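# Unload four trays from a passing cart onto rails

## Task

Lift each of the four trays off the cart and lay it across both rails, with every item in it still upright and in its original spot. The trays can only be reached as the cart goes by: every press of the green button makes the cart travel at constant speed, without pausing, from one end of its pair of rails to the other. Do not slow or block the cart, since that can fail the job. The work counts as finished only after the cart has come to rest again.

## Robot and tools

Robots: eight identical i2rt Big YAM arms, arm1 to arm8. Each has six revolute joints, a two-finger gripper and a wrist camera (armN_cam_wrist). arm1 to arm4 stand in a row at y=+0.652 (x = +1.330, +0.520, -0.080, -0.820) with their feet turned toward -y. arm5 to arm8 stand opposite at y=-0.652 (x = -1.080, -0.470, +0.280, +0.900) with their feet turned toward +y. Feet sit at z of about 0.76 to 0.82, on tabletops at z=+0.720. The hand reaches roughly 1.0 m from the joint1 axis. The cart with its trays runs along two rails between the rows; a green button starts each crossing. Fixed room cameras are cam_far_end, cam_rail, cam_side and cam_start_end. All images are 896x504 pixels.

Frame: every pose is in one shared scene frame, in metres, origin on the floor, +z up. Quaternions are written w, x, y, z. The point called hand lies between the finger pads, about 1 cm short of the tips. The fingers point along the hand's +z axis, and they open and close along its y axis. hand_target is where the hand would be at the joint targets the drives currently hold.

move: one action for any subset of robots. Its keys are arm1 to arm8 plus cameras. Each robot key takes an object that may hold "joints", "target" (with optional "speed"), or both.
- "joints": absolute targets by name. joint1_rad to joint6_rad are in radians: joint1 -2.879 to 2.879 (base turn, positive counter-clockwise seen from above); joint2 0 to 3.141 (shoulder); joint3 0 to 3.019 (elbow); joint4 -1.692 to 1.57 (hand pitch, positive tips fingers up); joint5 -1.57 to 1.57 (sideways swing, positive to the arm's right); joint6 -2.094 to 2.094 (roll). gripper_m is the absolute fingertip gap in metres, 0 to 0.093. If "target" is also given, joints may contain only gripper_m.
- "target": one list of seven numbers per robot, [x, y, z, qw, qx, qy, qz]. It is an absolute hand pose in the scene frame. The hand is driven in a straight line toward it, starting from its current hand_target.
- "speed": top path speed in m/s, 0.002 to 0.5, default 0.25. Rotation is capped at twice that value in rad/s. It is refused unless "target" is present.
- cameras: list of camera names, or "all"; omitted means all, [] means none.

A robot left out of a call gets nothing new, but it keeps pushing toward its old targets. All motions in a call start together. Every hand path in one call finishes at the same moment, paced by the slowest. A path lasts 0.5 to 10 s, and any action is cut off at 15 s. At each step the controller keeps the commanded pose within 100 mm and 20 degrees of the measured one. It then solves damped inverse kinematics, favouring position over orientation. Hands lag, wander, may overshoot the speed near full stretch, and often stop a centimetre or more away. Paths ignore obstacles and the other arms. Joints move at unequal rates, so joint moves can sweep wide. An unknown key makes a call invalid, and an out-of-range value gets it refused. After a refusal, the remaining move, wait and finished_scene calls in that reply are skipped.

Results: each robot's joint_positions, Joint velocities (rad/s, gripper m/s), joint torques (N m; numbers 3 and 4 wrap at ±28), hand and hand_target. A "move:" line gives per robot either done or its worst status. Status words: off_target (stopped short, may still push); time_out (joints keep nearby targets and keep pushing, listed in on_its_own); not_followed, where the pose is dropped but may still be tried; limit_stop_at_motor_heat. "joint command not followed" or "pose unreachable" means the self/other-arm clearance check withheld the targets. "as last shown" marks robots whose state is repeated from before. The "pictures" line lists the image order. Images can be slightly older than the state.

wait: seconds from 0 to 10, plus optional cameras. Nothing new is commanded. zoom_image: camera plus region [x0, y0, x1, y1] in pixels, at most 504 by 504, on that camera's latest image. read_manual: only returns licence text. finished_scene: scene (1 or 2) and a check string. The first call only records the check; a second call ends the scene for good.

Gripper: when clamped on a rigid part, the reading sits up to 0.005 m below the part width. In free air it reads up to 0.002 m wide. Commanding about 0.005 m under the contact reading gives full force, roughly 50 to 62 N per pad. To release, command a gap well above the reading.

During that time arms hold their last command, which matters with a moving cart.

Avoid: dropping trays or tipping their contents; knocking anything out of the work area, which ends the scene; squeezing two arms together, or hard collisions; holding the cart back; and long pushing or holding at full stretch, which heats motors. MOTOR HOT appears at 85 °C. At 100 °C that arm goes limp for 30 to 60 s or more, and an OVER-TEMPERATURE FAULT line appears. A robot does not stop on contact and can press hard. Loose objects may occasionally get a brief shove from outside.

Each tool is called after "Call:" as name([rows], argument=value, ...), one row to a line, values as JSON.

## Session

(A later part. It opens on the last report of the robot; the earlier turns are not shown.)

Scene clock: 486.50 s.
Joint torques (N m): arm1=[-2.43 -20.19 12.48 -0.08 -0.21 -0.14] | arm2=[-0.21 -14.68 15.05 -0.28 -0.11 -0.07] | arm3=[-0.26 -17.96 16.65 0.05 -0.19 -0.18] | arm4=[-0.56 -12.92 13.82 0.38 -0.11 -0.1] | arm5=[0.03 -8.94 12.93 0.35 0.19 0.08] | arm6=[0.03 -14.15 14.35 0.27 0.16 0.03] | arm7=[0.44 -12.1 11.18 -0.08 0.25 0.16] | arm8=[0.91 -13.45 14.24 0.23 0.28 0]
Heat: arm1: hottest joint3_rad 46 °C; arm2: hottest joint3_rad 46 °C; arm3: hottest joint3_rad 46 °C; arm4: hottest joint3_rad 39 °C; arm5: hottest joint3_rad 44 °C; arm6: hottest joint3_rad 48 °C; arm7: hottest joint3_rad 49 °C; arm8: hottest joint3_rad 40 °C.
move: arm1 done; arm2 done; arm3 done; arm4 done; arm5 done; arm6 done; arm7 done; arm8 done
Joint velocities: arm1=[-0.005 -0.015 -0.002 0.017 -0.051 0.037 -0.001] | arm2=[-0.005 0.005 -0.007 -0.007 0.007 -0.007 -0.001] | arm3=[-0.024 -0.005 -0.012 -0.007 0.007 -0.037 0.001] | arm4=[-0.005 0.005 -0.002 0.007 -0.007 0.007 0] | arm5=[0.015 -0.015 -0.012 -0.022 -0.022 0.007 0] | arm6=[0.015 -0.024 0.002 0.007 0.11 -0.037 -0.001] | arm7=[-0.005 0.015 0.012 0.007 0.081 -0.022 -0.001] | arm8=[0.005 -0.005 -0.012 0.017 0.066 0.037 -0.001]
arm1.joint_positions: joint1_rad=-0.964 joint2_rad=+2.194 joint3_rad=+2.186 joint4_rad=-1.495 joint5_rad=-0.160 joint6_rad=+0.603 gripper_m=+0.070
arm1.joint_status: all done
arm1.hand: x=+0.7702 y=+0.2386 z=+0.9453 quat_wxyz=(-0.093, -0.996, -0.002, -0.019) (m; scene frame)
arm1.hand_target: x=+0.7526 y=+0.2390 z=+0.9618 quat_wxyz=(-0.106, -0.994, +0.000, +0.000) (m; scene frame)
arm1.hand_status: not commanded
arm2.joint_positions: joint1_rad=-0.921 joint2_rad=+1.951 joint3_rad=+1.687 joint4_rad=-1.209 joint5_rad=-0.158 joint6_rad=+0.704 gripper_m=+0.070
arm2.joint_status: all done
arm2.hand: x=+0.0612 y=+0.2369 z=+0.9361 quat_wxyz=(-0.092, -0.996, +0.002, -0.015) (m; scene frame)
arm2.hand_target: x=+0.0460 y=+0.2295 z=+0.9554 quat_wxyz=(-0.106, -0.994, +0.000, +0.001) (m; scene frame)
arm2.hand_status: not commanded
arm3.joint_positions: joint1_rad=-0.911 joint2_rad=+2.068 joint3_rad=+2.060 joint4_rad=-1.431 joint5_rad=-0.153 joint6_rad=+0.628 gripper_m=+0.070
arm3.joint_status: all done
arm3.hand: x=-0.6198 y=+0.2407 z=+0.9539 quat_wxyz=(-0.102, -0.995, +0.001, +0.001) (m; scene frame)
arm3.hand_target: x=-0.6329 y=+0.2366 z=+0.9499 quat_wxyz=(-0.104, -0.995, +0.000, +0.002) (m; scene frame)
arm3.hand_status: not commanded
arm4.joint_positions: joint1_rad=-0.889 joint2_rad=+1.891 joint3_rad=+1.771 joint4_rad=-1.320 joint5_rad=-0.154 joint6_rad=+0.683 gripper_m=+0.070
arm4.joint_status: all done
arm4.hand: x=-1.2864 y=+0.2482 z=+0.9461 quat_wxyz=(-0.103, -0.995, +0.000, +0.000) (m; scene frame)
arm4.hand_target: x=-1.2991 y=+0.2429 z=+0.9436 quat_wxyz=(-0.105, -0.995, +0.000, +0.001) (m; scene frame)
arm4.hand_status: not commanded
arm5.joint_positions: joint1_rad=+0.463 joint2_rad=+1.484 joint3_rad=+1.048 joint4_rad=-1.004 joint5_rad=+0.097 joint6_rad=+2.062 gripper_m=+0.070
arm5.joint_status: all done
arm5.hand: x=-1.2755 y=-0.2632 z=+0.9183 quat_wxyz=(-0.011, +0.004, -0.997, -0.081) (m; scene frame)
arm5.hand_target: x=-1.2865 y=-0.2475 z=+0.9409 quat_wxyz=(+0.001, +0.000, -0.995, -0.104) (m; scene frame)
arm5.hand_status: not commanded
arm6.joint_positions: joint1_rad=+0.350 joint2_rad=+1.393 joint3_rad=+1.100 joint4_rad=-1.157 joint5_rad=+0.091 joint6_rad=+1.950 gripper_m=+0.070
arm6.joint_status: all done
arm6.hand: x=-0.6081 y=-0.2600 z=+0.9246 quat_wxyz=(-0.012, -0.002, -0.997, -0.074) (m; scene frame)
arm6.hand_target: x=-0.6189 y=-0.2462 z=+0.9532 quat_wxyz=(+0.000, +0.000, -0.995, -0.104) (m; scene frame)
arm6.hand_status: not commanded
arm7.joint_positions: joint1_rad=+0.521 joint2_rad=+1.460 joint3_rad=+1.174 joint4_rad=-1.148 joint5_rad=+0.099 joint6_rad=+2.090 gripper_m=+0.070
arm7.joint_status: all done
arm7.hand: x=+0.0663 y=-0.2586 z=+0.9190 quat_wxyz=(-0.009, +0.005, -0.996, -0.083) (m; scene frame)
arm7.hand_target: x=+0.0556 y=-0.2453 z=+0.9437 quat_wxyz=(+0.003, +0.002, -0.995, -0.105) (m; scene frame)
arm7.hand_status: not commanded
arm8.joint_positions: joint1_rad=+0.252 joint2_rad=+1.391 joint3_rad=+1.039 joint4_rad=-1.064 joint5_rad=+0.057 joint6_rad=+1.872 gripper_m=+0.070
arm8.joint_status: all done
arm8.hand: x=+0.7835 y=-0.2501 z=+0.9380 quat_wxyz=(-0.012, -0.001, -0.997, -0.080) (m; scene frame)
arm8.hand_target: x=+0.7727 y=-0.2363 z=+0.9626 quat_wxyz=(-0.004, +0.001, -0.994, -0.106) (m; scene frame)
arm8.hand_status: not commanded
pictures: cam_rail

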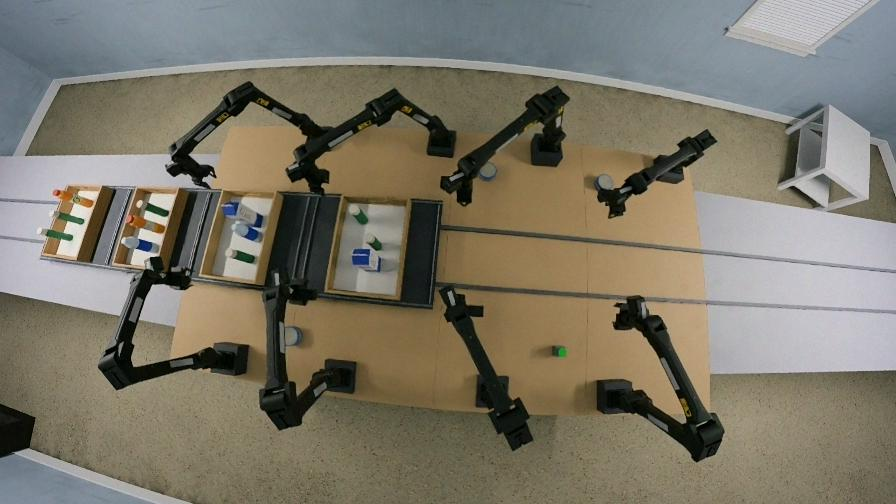

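Call:
wait(seconds=10, cameras=[])

Call:
wait(seconds=10, cameras=["cam_start_end"])

Scene clock: 515.57 s.
Joint torques (N m): arm1=[-2.78 -21.19 12.53 -0.18 -0.17 -0.14] | arm2=[-0.09 -14.74 15.09 -0.02 -0.11 -0.08] | arm3=[-0.26 -17.96 16.65 0.06 -0.19 -0.18] | arm4=[-0.91 -12.63 13.85 0.39 -0.12 -0.1] | arm5=[0.44 -9.35 12.86 0.44 0.18 0.11] | arm6=[0.03 -14.21 14.35 0.27 0.16 0.02] | arm7=[0.38 -12.16 11.17 -0.08 0.25 0.17] | arm8=[1.08 -13.63 14.24 0.25 0.29 0.02]
Heat: arm1: hottest joint3_rad 48 °C; arm2: hottest joint3_rad 48 °C; arm3: hottest joint3_rad 48 °C; arm4: hottest joint3_rad 41 °C; arm5: hottest joint3_rad 46 °C; arm6: hottest joint3_rad 50 °C; arm7: hottest joint3_rad 51 °C; arm8: hottest joint3_rad 41 °C.
Joint velocities: arm1=[-0.015 -0.024 -0.012 0.007 0.051 -0.037 0] | arm2=[-0.015 -0.005 -0.022 0.012 -0.066 -0.022 0.001] | arm3=[-0.005 -0.005 -0.012 0.007 0.022 -0.007 0] | arm4=[-0.005 -0.005 -0.002 -0.007 -0.037 -0.051 -0.001] | arm5=[-0.015 -0.005 0.017 0.002 -0.051 0.007 -0.001] | arm6=[-0.015 -0.005 0.002 -0.007 0.022 0.007 0] | arm7=[-0.005 -0.005 -0.012 0.017 -0.022 -0.037 -0.001] | arm8=[-0.005 -0.015 0.007 0.002 -0.007 -0.022 -0.001]
arm1.joint_positions: joint1_rad=-0.964 joint2_rad=+2.194 joint3_rad=+2.186 joint4_rad=-1.495 joint5_rad=-0.160 joint6_rad=+0.603 gripper_m=+0.070
arm1.joint_status: all done
arm1.hand: x=+0.7702 y=+0.2386 z=+0.9453 quat_wxyz=(-0.093, -0.996, -0.002, -0.019) (m; scene frame)
arm1.hand_target: x=+0.7526 y=+0.2390 z=+0.9618 quat_wxyz=(-0.106, -0.994, +0.000, +0.000) (m; scene frame)
arm1.hand_status: not commanded
arm2.joint_positions: joint1_rad=-0.921 joint2_rad=+1.951 joint3_rad=+1.687 joint4_rad=-1.209 joint5_rad=-0.158 joint6_rad=+0.704 gripper_m=+0.070
arm2.joint_status: all done
arm2.hand: x=+0.0612 y=+0.2369 z=+0.9361 quat_wxyz=(-0.092, -0.996, +0.002, -0.015) (m; scene frame)
arm2.hand_target: x=+0.0460 y=+0.2295 z=+0.9554 quat_wxyz=(-0.106, -0.994, +0.000, +0.001) (m; scene frame)
arm2.hand_status: not commanded
arm3.joint_positions: joint1_rad=-0.911 joint2_rad=+2.068 joint3_rad=+2.060 joint4_rad=-1.431 joint5_rad=-0.153 joint6_rad=+0.628 gripper_m=+0.070
arm3.joint_status: all done
arm3.hand: x=-0.6198 y=+0.2407 z=+0.9539 quat_wxyz=(-0.102, -0.995, +0.001, +0.001) (m; scene frame)
arm3.hand_target: x=-0.6329 y=+0.2366 z=+0.9499 quat_wxyz=(-0.104, -0.995, +0.000, +0.002) (m; scene frame)
arm3.hand_status: not commanded
arm4.joint_positions: joint1_rad=-0.889 joint2_rad=+1.891 joint3_rad=+1.771 joint4_rad=-1.320 joint5_rad=-0.154 joint6_rad=+0.683 gripper_m=+0.070
arm4.joint_status: all done
arm4.hand: x=-1.2864 y=+0.2482 z=+0.9461 quat_wxyz=(-0.103, -0.995, +0.000, +0.000) (m; scene frame)
arm4.hand_target: x=-1.2991 y=+0.2429 z=+0.9436 quat_wxyz=(-0.105, -0.995, +0.000, +0.001) (m; scene frame)
arm4.hand_status: not commanded
arm5.joint_positions: joint1_rad=+0.463 joint2_rad=+1.484 joint3_rad=+1.048 joint4_rad=-1.004 joint5_rad=+0.097 joint6_rad=+2.062 gripper_m=+0.070
arm5.joint_status: all done
arm5.hand: x=-1.2755 y=-0.2632 z=+0.9183 quat_wxyz=(-0.011, +0.004, -0.997, -0.081) (m; scene frame)
arm5.hand_target: x=-1.2865 y=-0.2475 z=+0.9409 quat_wxyz=(+0.001, +0.000, -0.995, -0.104) (m; scene frame)
arm5.hand_status: not commanded
arm6.joint_positions: joint1_rad=+0.350 joint2_rad=+1.393 joint3_rad=+1.100 joint4_rad=-1.157 joint5_rad=+0.091 joint6_rad=+1.950 gripper_m=+0.070
arm6.joint_status: all done
arm6.hand: x=-0.6081 y=-0.2600 z=+0.9246 quat_wxyz=(-0.012, -0.002, -0.997, -0.074) (m; scene frame)
arm6.hand_target: x=-0.6189 y=-0.2462 z=+0.9532 quat_wxyz=(+0.000, +0.000, -0.995, -0.104) (m; scene frame)
arm6.hand_status: not commanded
arm7.joint_positions: joint1_rad=+0.521 joint2_rad=+1.460 joint3_rad=+1.174 joint4_rad=-1.148 joint5_rad=+0.099 joint6_rad=+2.090 gripper_m=+0.070
arm7.joint_status: all done
arm7.hand: x=+0.0663 y=-0.2586 z=+0.9190 quat_wxyz=(-0.009, +0.005, -0.996, -0.083) (m; scene frame)
arm7.hand_target: x=+0.0556 y=-0.2453 z=+0.9437 quat_wxyz=(+0.003, +0.002, -0.995, -0.105) (m; scene frame)
arm7.hand_status: not commanded
arm8.joint_positions: joint1_rad=+0.252 joint2_rad=+1.391 joint3_rad=+1.039 joint4_rad=-1.064 joint5_rad=+0.057 joint6_rad=+1.872 gripper_m=+0.070
arm8.joint_status: all done
arm8.hand: x=+0.7835 y=-0.2501 z=+0.9380 quat_wxyz=(-0.012, -0.001, -0.997, -0.080) (m; scene frame)
arm8.hand_target: x=+0.7727 y=-0.2363 z=+0.9626 quat_wxyz=(-0.004, +0.001, -0.994, -0.106) (m; scene frame)
arm8.hand_status: not commanded
wait: 10.00 s; at rest from the start
pictures: none
No camera images: "cameras" was empty.

Scene clock: 525.57 s.
Joint torques (N m): arm1=[-2.43 -20.89 12.57 -0.2 -0.23 -0.12] | arm2=[0.21 -14.68 15.04 -0.16 -0.12 -0.09] | arm3=[-0.26 -17.96 16.66 0.05 -0.19 -0.18] | arm4=[-0.67 -12.92 13.82 0.5 -0.12 -0.12] | arm5=[0.44 -9.47 13.04 0.59 0.2 0.11] | arm6=[0.03 -14.21 14.32 0.27 0.16 0.02] | arm7=[0.44 -12.16 11.19 -0.05 0.26 0.17] | arm8=[1.14 -13.68 14.19 0.24 0.28 0]
Heat: arm1: hottest joint3_rad 48 °C; arm2: hottest joint3_rad 49 °C; arm3: hottest joint3_rad 49 °C; arm4: hottest joint3_rad 41 °C; arm5: hottest joint3_rad 47 °C; arm6: hottest joint3_rad 50 °C; arm7: hottest joint3_rad 51 °C; arm8: hottest joint3_rad 42 °C.
Joint velocities: arm1=[-0.015 0.005 -0.002 -0.017 0.022 -0.081 0] | arm2=[-0.015 -0.005 0.017 -0.007 -0.051 0.051 -0.001] | arm3=[-0.005 0.005 0.007 -0.017 0.007 -0.051 -0.001] | arm4=[-0.005 -0.005 0.017 -0.012 0.066 -0.095 -0.001] | arm5=[0.015 -0.005 -0.017 0.032 -0.022 -0.037 -0.001] | arm6=[-0.015 -0.005 0.002 0.007 -0.022 0.022 0] | arm7=[-0.005 -0.005 0.002 -0.002 -0.007 -0.007 0] | arm8=[-0.015 -0.005 0.007 0.022 -0.051 -0.007 -0.001]
arm1.joint_positions: joint1_rad=-0.964 joint2_rad=+2.194 joint3_rad=+2.186 joint4_rad=-1.495 joint5_rad=-0.160 joint6_rad=+0.603 gripper_m=+0.070
arm1.joint_status: all done
arm1.hand: x=+0.7702 y=+0.2386 z=+0.9453 quat_wxyz=(-0.093, -0.996, -0.002, -0.019) (m; scene frame)
arm1.hand_target: x=+0.7526 y=+0.2390 z=+0.9618 quat_wxyz=(-0.106, -0.994, +0.000, +0.000) (m; scene frame)
arm1.hand_status: not commanded
arm2.joint_positions: joint1_rad=-0.921 joint2_rad=+1.951 joint3_rad=+1.687 joint4_rad=-1.209 joint5_rad=-0.158 joint6_rad=+0.704 gripper_m=+0.070
arm2.joint_status: all done
arm2.hand: x=+0.0612 y=+0.2369 z=+0.9361 quat_wxyz=(-0.092, -0.996, +0.002, -0.015) (m; scene frame)
arm2.hand_target: x=+0.0460 y=+0.2295 z=+0.9554 quat_wxyz=(-0.106, -0.994, +0.000, +0.001) (m; scene frame)
arm2.hand_status: not commanded
arm3.joint_positions: joint1_rad=-0.911 joint2_rad=+2.068 joint3_rad=+2.060 joint4_rad=-1.431 joint5_rad=-0.153 joint6_rad=+0.628 gripper_m=+0.070
arm3.joint_status: all done
arm3.hand: x=-0.6198 y=+0.2407 z=+0.9539 quat_wxyz=(-0.102, -0.995, +0.001, +0.001) (m; scene frame)
arm3.hand_target: x=-0.6329 y=+0.2366 z=+0.9499 quat_wxyz=(-0.104, -0.995, +0.000, +0.002) (m; scene frame)
arm3.hand_status: not commanded
arm4.joint_positions: joint1_rad=-0.889 joint2_rad=+1.891 joint3_rad=+1.771 joint4_rad=-1.320 joint5_rad=-0.154 joint6_rad=+0.683 gripper_m=+0.070
arm4.joint_status: all done
arm4.hand: x=-1.2864 y=+0.2482 z=+0.9461 quat_wxyz=(-0.103, -0.995, +0.000, +0.000) (m; scene frame)
arm4.hand_target: x=-1.2991 y=+0.2429 z=+0.9436 quat_wxyz=(-0.105, -0.995, +0.000, +0.001) (m; scene frame)
arm4.hand_status: not commanded
arm5.joint_positions: joint1_rad=+0.463 joint2_rad=+1.484 joint3_rad=+1.048 joint4_rad=-1.004 joint5_rad=+0.097 joint6_rad=+2.062 gripper_m=+0.070
arm5.joint_status: all done
arm5.hand: x=-1.2755 y=-0.2632 z=+0.9183 quat_wxyz=(-0.011, +0.004, -0.997, -0.081) (m; scene frame)
arm5.hand_target: x=-1.2865 y=-0.2475 z=+0.9409 quat_wxyz=(+0.001, +0.000, -0.995, -0.104) (m; scene frame)
arm5.hand_status: not commanded
arm6.joint_positions: joint1_rad=+0.350 joint2_rad=+1.393 joint3_rad=+1.100 joint4_rad=-1.157 joint5_rad=+0.091 joint6_rad=+1.950 gripper_m=+0.070
arm6.joint_status: all done
arm6.hand: x=-0.6081 y=-0.2600 z=+0.9246 quat_wxyz=(-0.012, -0.002, -0.997, -0.074) (m; scene frame)
arm6.hand_target: x=-0.6189 y=-0.2462 z=+0.9532 quat_wxyz=(+0.000, +0.000, -0.995, -0.104) (m; scene frame)
arm6.hand_status: not commanded
arm7.joint_positions: joint1_rad=+0.521 joint2_rad=+1.460 joint3_rad=+1.174 joint4_rad=-1.148 joint5_rad=+0.099 joint6_rad=+2.090 gripper_m=+0.070
arm7.joint_status: all done
arm7.hand: x=+0.0663 y=-0.2586 z=+0.9190 quat_wxyz=(-0.009, +0.005, -0.996, -0.083) (m; scene frame)
arm7.hand_target: x=+0.0556 y=-0.2453 z=+0.9437 quat_wxyz=(+0.003, +0.002, -0.995, -0.105) (m; scene frame)
arm7.hand_status: not commanded
arm8.joint_positions: joint1_rad=+0.252 joint2_rad=+1.391 joint3_rad=+1.039 joint4_rad=-1.064 joint5_rad=+0.057 joint6_rad=+1.872 gripper_m=+0.070
arm8.joint_status: all done
arm8.hand: x=+0.7835 y=-0.2501 z=+0.9380 quat_wxyz=(-0.012, -0.001, -0.997, -0.080) (m; scene frame)
arm8.hand_target: x=+0.7727 y=-0.2363 z=+0.9626 quat_wxyz=(-0.004, +0.001, -0.994, -0.106) (m; scene frame)
arm8.hand_status: not commanded
wait: 10.00 s; at rest by 0.27 s
pictures: cam_start_end

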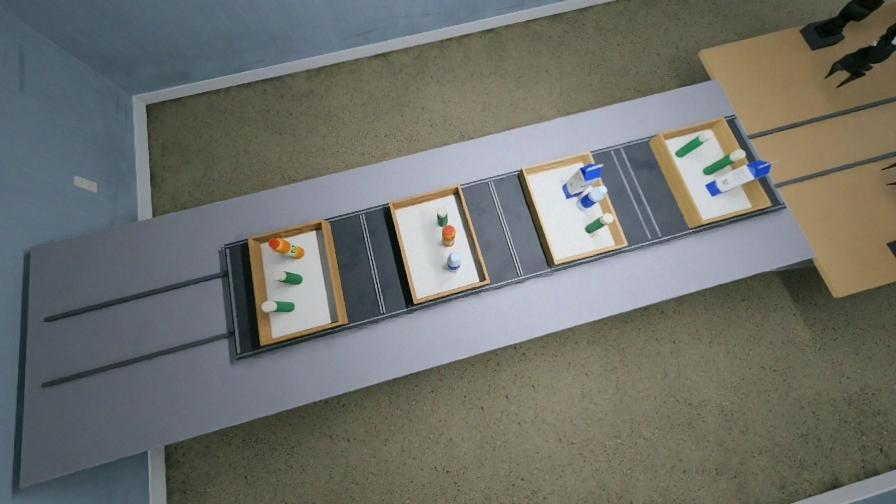

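Call:
wait(seconds=10, cameras=[])

Call:
wait(seconds=8, cameras=["cam_start_end"])

Scene clock: 540.23 s.
Joint torques (N m): arm1=[-2.14 -20.72 12.52 -0.03 -0.18 -0.14] | arm2=[0.21 -14.92 15.13 -0.18 -0.11 -0.07] | arm3=[-0.26 -17.96 16.65 0.05 -0.19 -0.18] | arm4=[-0.67 -12.92 13.82 0.4 -0.13 -0.1] | arm5=[0.38 -8.82 12.94 0.32 0.19 0.11] | arm6=[0.03 -14.21 14.32 0.27 0.16 0.02] | arm7=[0.44 -12.1 11.21 -0.06 0.25 0.16] | arm8=[1.08 -13.51 14.24 0.27 0.29 0.01]
Heat: arm1: hottest joint3_rad 49 °C; arm2: hottest joint3_rad 49 °C; arm3: hottest joint3_rad 50 °C; arm4: hottest joint3_rad 42 °C; arm5: hottest joint3_rad 48 °C; arm6: hottest joint3_rad 51 °C; arm7: hottest joint3_rad 52 °C; arm8: hottest joint3_rad 42 °C.
Joint velocities: arm1=[-0.005 0.005 -0.007 -0.017 -0.037 -0.022 0] | arm2=[0.005 -0.015 -0.002 0.022 0.051 0.022 0.001] | arm3=[-0.005 -0.015 -0.022 -0.022 0.007 0.007 0] | arm4=[-0.005 0.005 -0.007 0.012 -0.081 -0.022 0] | arm5=[-0.015 -0.005 -0.002 -0.002 -0.022 -0.022 -0.001] | arm6=[0.005 0.005 0.007 -0.012 0.022 -0.037 0] | arm7=[-0.005 -0.005 0.012 -0.002 0.037 0.007 0.001] | arm8=[-0.015 -0.015 0.012 0.007 -0.051 0.007 -0.001]
arm1.joint_positions: joint1_rad=-0.964 joint2_rad=+2.194 joint3_rad=+2.186 joint4_rad=-1.495 joint5_rad=-0.160 joint6_rad=+0.603 gripper_m=+0.070
arm1.joint_status: all done
arm1.hand: x=+0.7702 y=+0.2386 z=+0.9453 quat_wxyz=(-0.093, -0.996, -0.002, -0.019) (m; scene frame)
arm1.hand_target: x=+0.7526 y=+0.2390 z=+0.9618 quat_wxyz=(-0.106, -0.994, +0.000, +0.000) (m; scene frame)
arm1.hand_status: not commanded
arm2.joint_positions: joint1_rad=-0.921 joint2_rad=+1.951 joint3_rad=+1.687 joint4_rad=-1.209 joint5_rad=-0.158 joint6_rad=+0.704 gripper_m=+0.070
arm2.joint_status: all done
arm2.hand: x=+0.0612 y=+0.2369 z=+0.9361 quat_wxyz=(-0.092, -0.996, +0.002, -0.015) (m; scene frame)
arm2.hand_target: x=+0.0460 y=+0.2295 z=+0.9554 quat_wxyz=(-0.106, -0.994, +0.000, +0.001) (m; scene frame)
arm2.hand_status: not commanded
arm3.joint_positions: joint1_rad=-0.911 joint2_rad=+2.068 joint3_rad=+2.060 joint4_rad=-1.431 joint5_rad=-0.153 joint6_rad=+0.628 gripper_m=+0.070
arm3.joint_status: all done
arm3.hand: x=-0.6198 y=+0.2407 z=+0.9539 quat_wxyz=(-0.102, -0.995, +0.001, +0.001) (m; scene frame)
arm3.hand_target: x=-0.6329 y=+0.2366 z=+0.9499 quat_wxyz=(-0.104, -0.995, +0.000, +0.002) (m; scene frame)
arm3.hand_status: not commanded
arm4.joint_positions: joint1_rad=-0.889 joint2_rad=+1.891 joint3_rad=+1.771 joint4_rad=-1.320 joint5_rad=-0.154 joint6_rad=+0.683 gripper_m=+0.070
arm4.joint_status: all done
arm4.hand: x=-1.2864 y=+0.2482 z=+0.9461 quat_wxyz=(-0.103, -0.995, +0.000, +0.000) (m; scene frame)
arm4.hand_target: x=-1.2991 y=+0.2429 z=+0.9436 quat_wxyz=(-0.105, -0.995, +0.000, +0.001) (m; scene frame)
arm4.hand_status: not commanded
arm5.joint_positions: joint1_rad=+0.463 joint2_rad=+1.484 joint3_rad=+1.048 joint4_rad=-1.004 joint5_rad=+0.097 joint6_rad=+2.062 gripper_m=+0.070
arm5.joint_status: all done
arm5.hand: x=-1.2755 y=-0.2632 z=+0.9183 quat_wxyz=(-0.011, +0.004, -0.997, -0.081) (m; scene frame)
arm5.hand_target: x=-1.2865 y=-0.2475 z=+0.9409 quat_wxyz=(+0.001, +0.000, -0.995, -0.104) (m; scene frame)
arm5.hand_status: not commanded
arm6.joint_positions: joint1_rad=+0.350 joint2_rad=+1.393 joint3_rad=+1.100 joint4_rad=-1.157 joint5_rad=+0.091 joint6_rad=+1.950 gripper_m=+0.070
arm6.joint_status: all done
arm6.hand: x=-0.6081 y=-0.2600 z=+0.9246 quat_wxyz=(-0.012, -0.002, -0.997, -0.074) (m; scene frame)
arm6.hand_target: x=-0.6189 y=-0.2462 z=+0.9532 quat_wxyz=(+0.000, +0.000, -0.995, -0.104) (m; scene frame)
arm6.hand_status: not commanded
arm7.joint_positions: joint1_rad=+0.521 joint2_rad=+1.460 joint3_rad=+1.174 joint4_rad=-1.148 joint5_rad=+0.099 joint6_rad=+2.090 gripper_m=+0.070
arm7.joint_status: all done
arm7.hand: x=+0.0663 y=-0.2586 z=+0.9190 quat_wxyz=(-0.009, +0.005, -0.996, -0.083) (m; scene frame)
arm7.hand_target: x=+0.0556 y=-0.2453 z=+0.9437 quat_wxyz=(+0.003, +0.002, -0.995, -0.105) (m; scene frame)
arm7.hand_status: not commanded
arm8.joint_positions: joint1_rad=+0.252 joint2_rad=+1.391 joint3_rad=+1.039 joint4_rad=-1.064 joint5_rad=+0.057 joint6_rad=+1.872 gripper_m=+0.070
arm8.joint_status: all done
arm8.hand: x=+0.7835 y=-0.2501 z=+0.9380 quat_wxyz=(-0.012, -0.001, -0.997, -0.080) (m; scene frame)
arm8.hand_target: x=+0.7727 y=-0.2363 z=+0.9626 quat_wxyz=(-0.004, +0.001, -0.994, -0.106) (m; scene frame)
arm8.hand_status: not commanded
wait: 10.00 s; at rest from the start
pictures: none
No camera images: "cameras" was empty.

Scene clock: 548.23 s.
Joint torques (N m): arm1=[-2.02 -20.89 12.72 -0.09 -0.2 -0.14] | arm2=[0.09 -15.09 15.09 -0.12 -0.11 -0.06] | arm3=[-0.26 -17.96 16.65 0.05 -0.19 -0.18] | arm4=[-0.79 -12.86 13.85 0.5 -0.12 -0.11] | arm5=[0.15 -9.41 12.85 0.35 0.23 0.11] | arm6=[0.03 -14.15 14.32 0.25 0.16 0.03] | arm7=[0.38 -12.1 11.17 -0.06 0.26 0.17] | arm8=[1.08 -13.51 14.22 0.24 0.29 0.01]
Heat: arm1: hottest joint3_rad 49 °C; arm2: hottest joint3_rad 50 °C; arm3: hottest joint3_rad 50 °C; arm4: hottest joint3_rad 42 °C; arm5: hottest joint3_rad 48 °C; arm6: hottest joint3_rad 51 °C; arm7: hottest joint3_rad 52 °C; arm8: hottest joint3_rad 42 °C.
Joint velocities: arm1=[-0.015 -0.005 0.007 -0.002 -0.037 -0.051 -0.001] | arm2=[-0.005 -0.015 -0.017 -0.022 0.066 0.037 0] | arm3=[0.005 -0.015 0.012 -0.012 -0.022 -0.066 0.001] | arm4=[-0.005 -0.024 -0.007 0.002 -0.007 -0.022 -0.001] | arm5=[-0.005 0.005 -0.002 -0.032 -0.007 0.007 -0.001] | arm6=[-0.005 -0.024 -0.012 0.007 -0.081 0.022 0] | arm7=[0.005 -0.015 -0.012 0.012 -0.037 -0.066 0] | arm8=[-0.024 -0.015 0.002 -0.007 0.007 0.037 -0.001]
arm1.joint_positions: joint1_rad=-0.964 joint2_rad=+2.194 joint3_rad=+2.186 joint4_rad=-1.495 joint5_rad=-0.160 joint6_rad=+0.603 gripper_m=+0.070
arm1.joint_status: all done
arm1.hand: x=+0.7702 y=+0.2386 z=+0.9453 quat_wxyz=(-0.093, -0.996, -0.002, -0.019) (m; scene frame)
arm1.hand_target: x=+0.7526 y=+0.2390 z=+0.9618 quat_wxyz=(-0.106, -0.994, +0.000, +0.000) (m; scene frame)
arm1.hand_status: not commanded
arm2.joint_positions: joint1_rad=-0.921 joint2_rad=+1.951 joint3_rad=+1.687 joint4_rad=-1.209 joint5_rad=-0.158 joint6_rad=+0.704 gripper_m=+0.070
arm2.joint_status: all done
arm2.hand: x=+0.0612 y=+0.2369 z=+0.9361 quat_wxyz=(-0.092, -0.996, +0.002, -0.015) (m; scene frame)
arm2.hand_target: x=+0.0460 y=+0.2295 z=+0.9554 quat_wxyz=(-0.106, -0.994, +0.000, +0.001) (m; scene frame)
arm2.hand_status: not commanded
arm3.joint_positions: joint1_rad=-0.911 joint2_rad=+2.068 joint3_rad=+2.060 joint4_rad=-1.431 joint5_rad=-0.153 joint6_rad=+0.628 gripper_m=+0.070
arm3.joint_status: all done
arm3.hand: x=-0.6198 y=+0.2407 z=+0.9539 quat_wxyz=(-0.102, -0.995, +0.001, +0.001) (m; scene frame)
arm3.hand_target: x=-0.6329 y=+0.2366 z=+0.9499 quat_wxyz=(-0.104, -0.995, +0.000, +0.002) (m; scene frame)
arm3.hand_status: not commanded
arm4.joint_positions: joint1_rad=-0.889 joint2_rad=+1.891 joint3_rad=+1.771 joint4_rad=-1.320 joint5_rad=-0.154 joint6_rad=+0.683 gripper_m=+0.070
arm4.joint_status: all done
arm4.hand: x=-1.2864 y=+0.2482 z=+0.9461 quat_wxyz=(-0.103, -0.995, +0.000, +0.000) (m; scene frame)
arm4.hand_target: x=-1.2991 y=+0.2429 z=+0.9436 quat_wxyz=(-0.105, -0.995, +0.000, +0.001) (m; scene frame)
arm4.hand_status: not commanded
arm5.joint_positions: joint1_rad=+0.463 joint2_rad=+1.484 joint3_rad=+1.048 joint4_rad=-1.004 joint5_rad=+0.097 joint6_rad=+2.062 gripper_m=+0.070
arm5.joint_status: all done
arm5.hand: x=-1.2755 y=-0.2632 z=+0.9183 quat_wxyz=(-0.011, +0.004, -0.997, -0.081) (m; scene frame)
arm5.hand_target: x=-1.2865 y=-0.2475 z=+0.9409 quat_wxyz=(+0.001, +0.000, -0.995, -0.104) (m; scene frame)
arm5.hand_status: not commanded
arm6.joint_positions: joint1_rad=+0.350 joint2_rad=+1.393 joint3_rad=+1.100 joint4_rad=-1.157 joint5_rad=+0.091 joint6_rad=+1.950 gripper_m=+0.070
arm6.joint_status: all done
arm6.hand: x=-0.6081 y=-0.2600 z=+0.9246 quat_wxyz=(-0.012, -0.002, -0.997, -0.074) (m; scene frame)
arm6.hand_target: x=-0.6189 y=-0.2462 z=+0.9532 quat_wxyz=(+0.000, +0.000, -0.995, -0.104) (m; scene frame)
arm6.hand_status: not commanded
arm7.joint_positions: joint1_rad=+0.521 joint2_rad=+1.460 joint3_rad=+1.174 joint4_rad=-1.148 joint5_rad=+0.099 joint6_rad=+2.090 gripper_m=+0.070
arm7.joint_status: all done
arm7.hand: x=+0.0663 y=-0.2586 z=+0.9190 quat_wxyz=(-0.009, +0.005, -0.996, -0.083) (m; scene frame)
arm7.hand_target: x=+0.0556 y=-0.2453 z=+0.9437 quat_wxyz=(+0.003, +0.002, -0.995, -0.105) (m; scene frame)
arm7.hand_status: not commanded
arm8.joint_positions: joint1_rad=+0.252 joint2_rad=+1.391 joint3_rad=+1.039 joint4_rad=-1.064 joint5_rad=+0.057 joint6_rad=+1.872 gripper_m=+0.070
arm8.joint_status: all done
arm8.hand: x=+0.7835 y=-0.2501 z=+0.9380 quat_wxyz=(-0.012, -0.001, -0.997, -0.080) (m; scene frame)
arm8.hand_target: x=+0.7727 y=-0.2363 z=+0.9626 quat_wxyz=(-0.004, +0.001, -0.994, -0.106) (m; scene frame)
arm8.hand_status: not commanded
wait: 8.00 s; at rest by 0.27 s
pictures: cam_start_end

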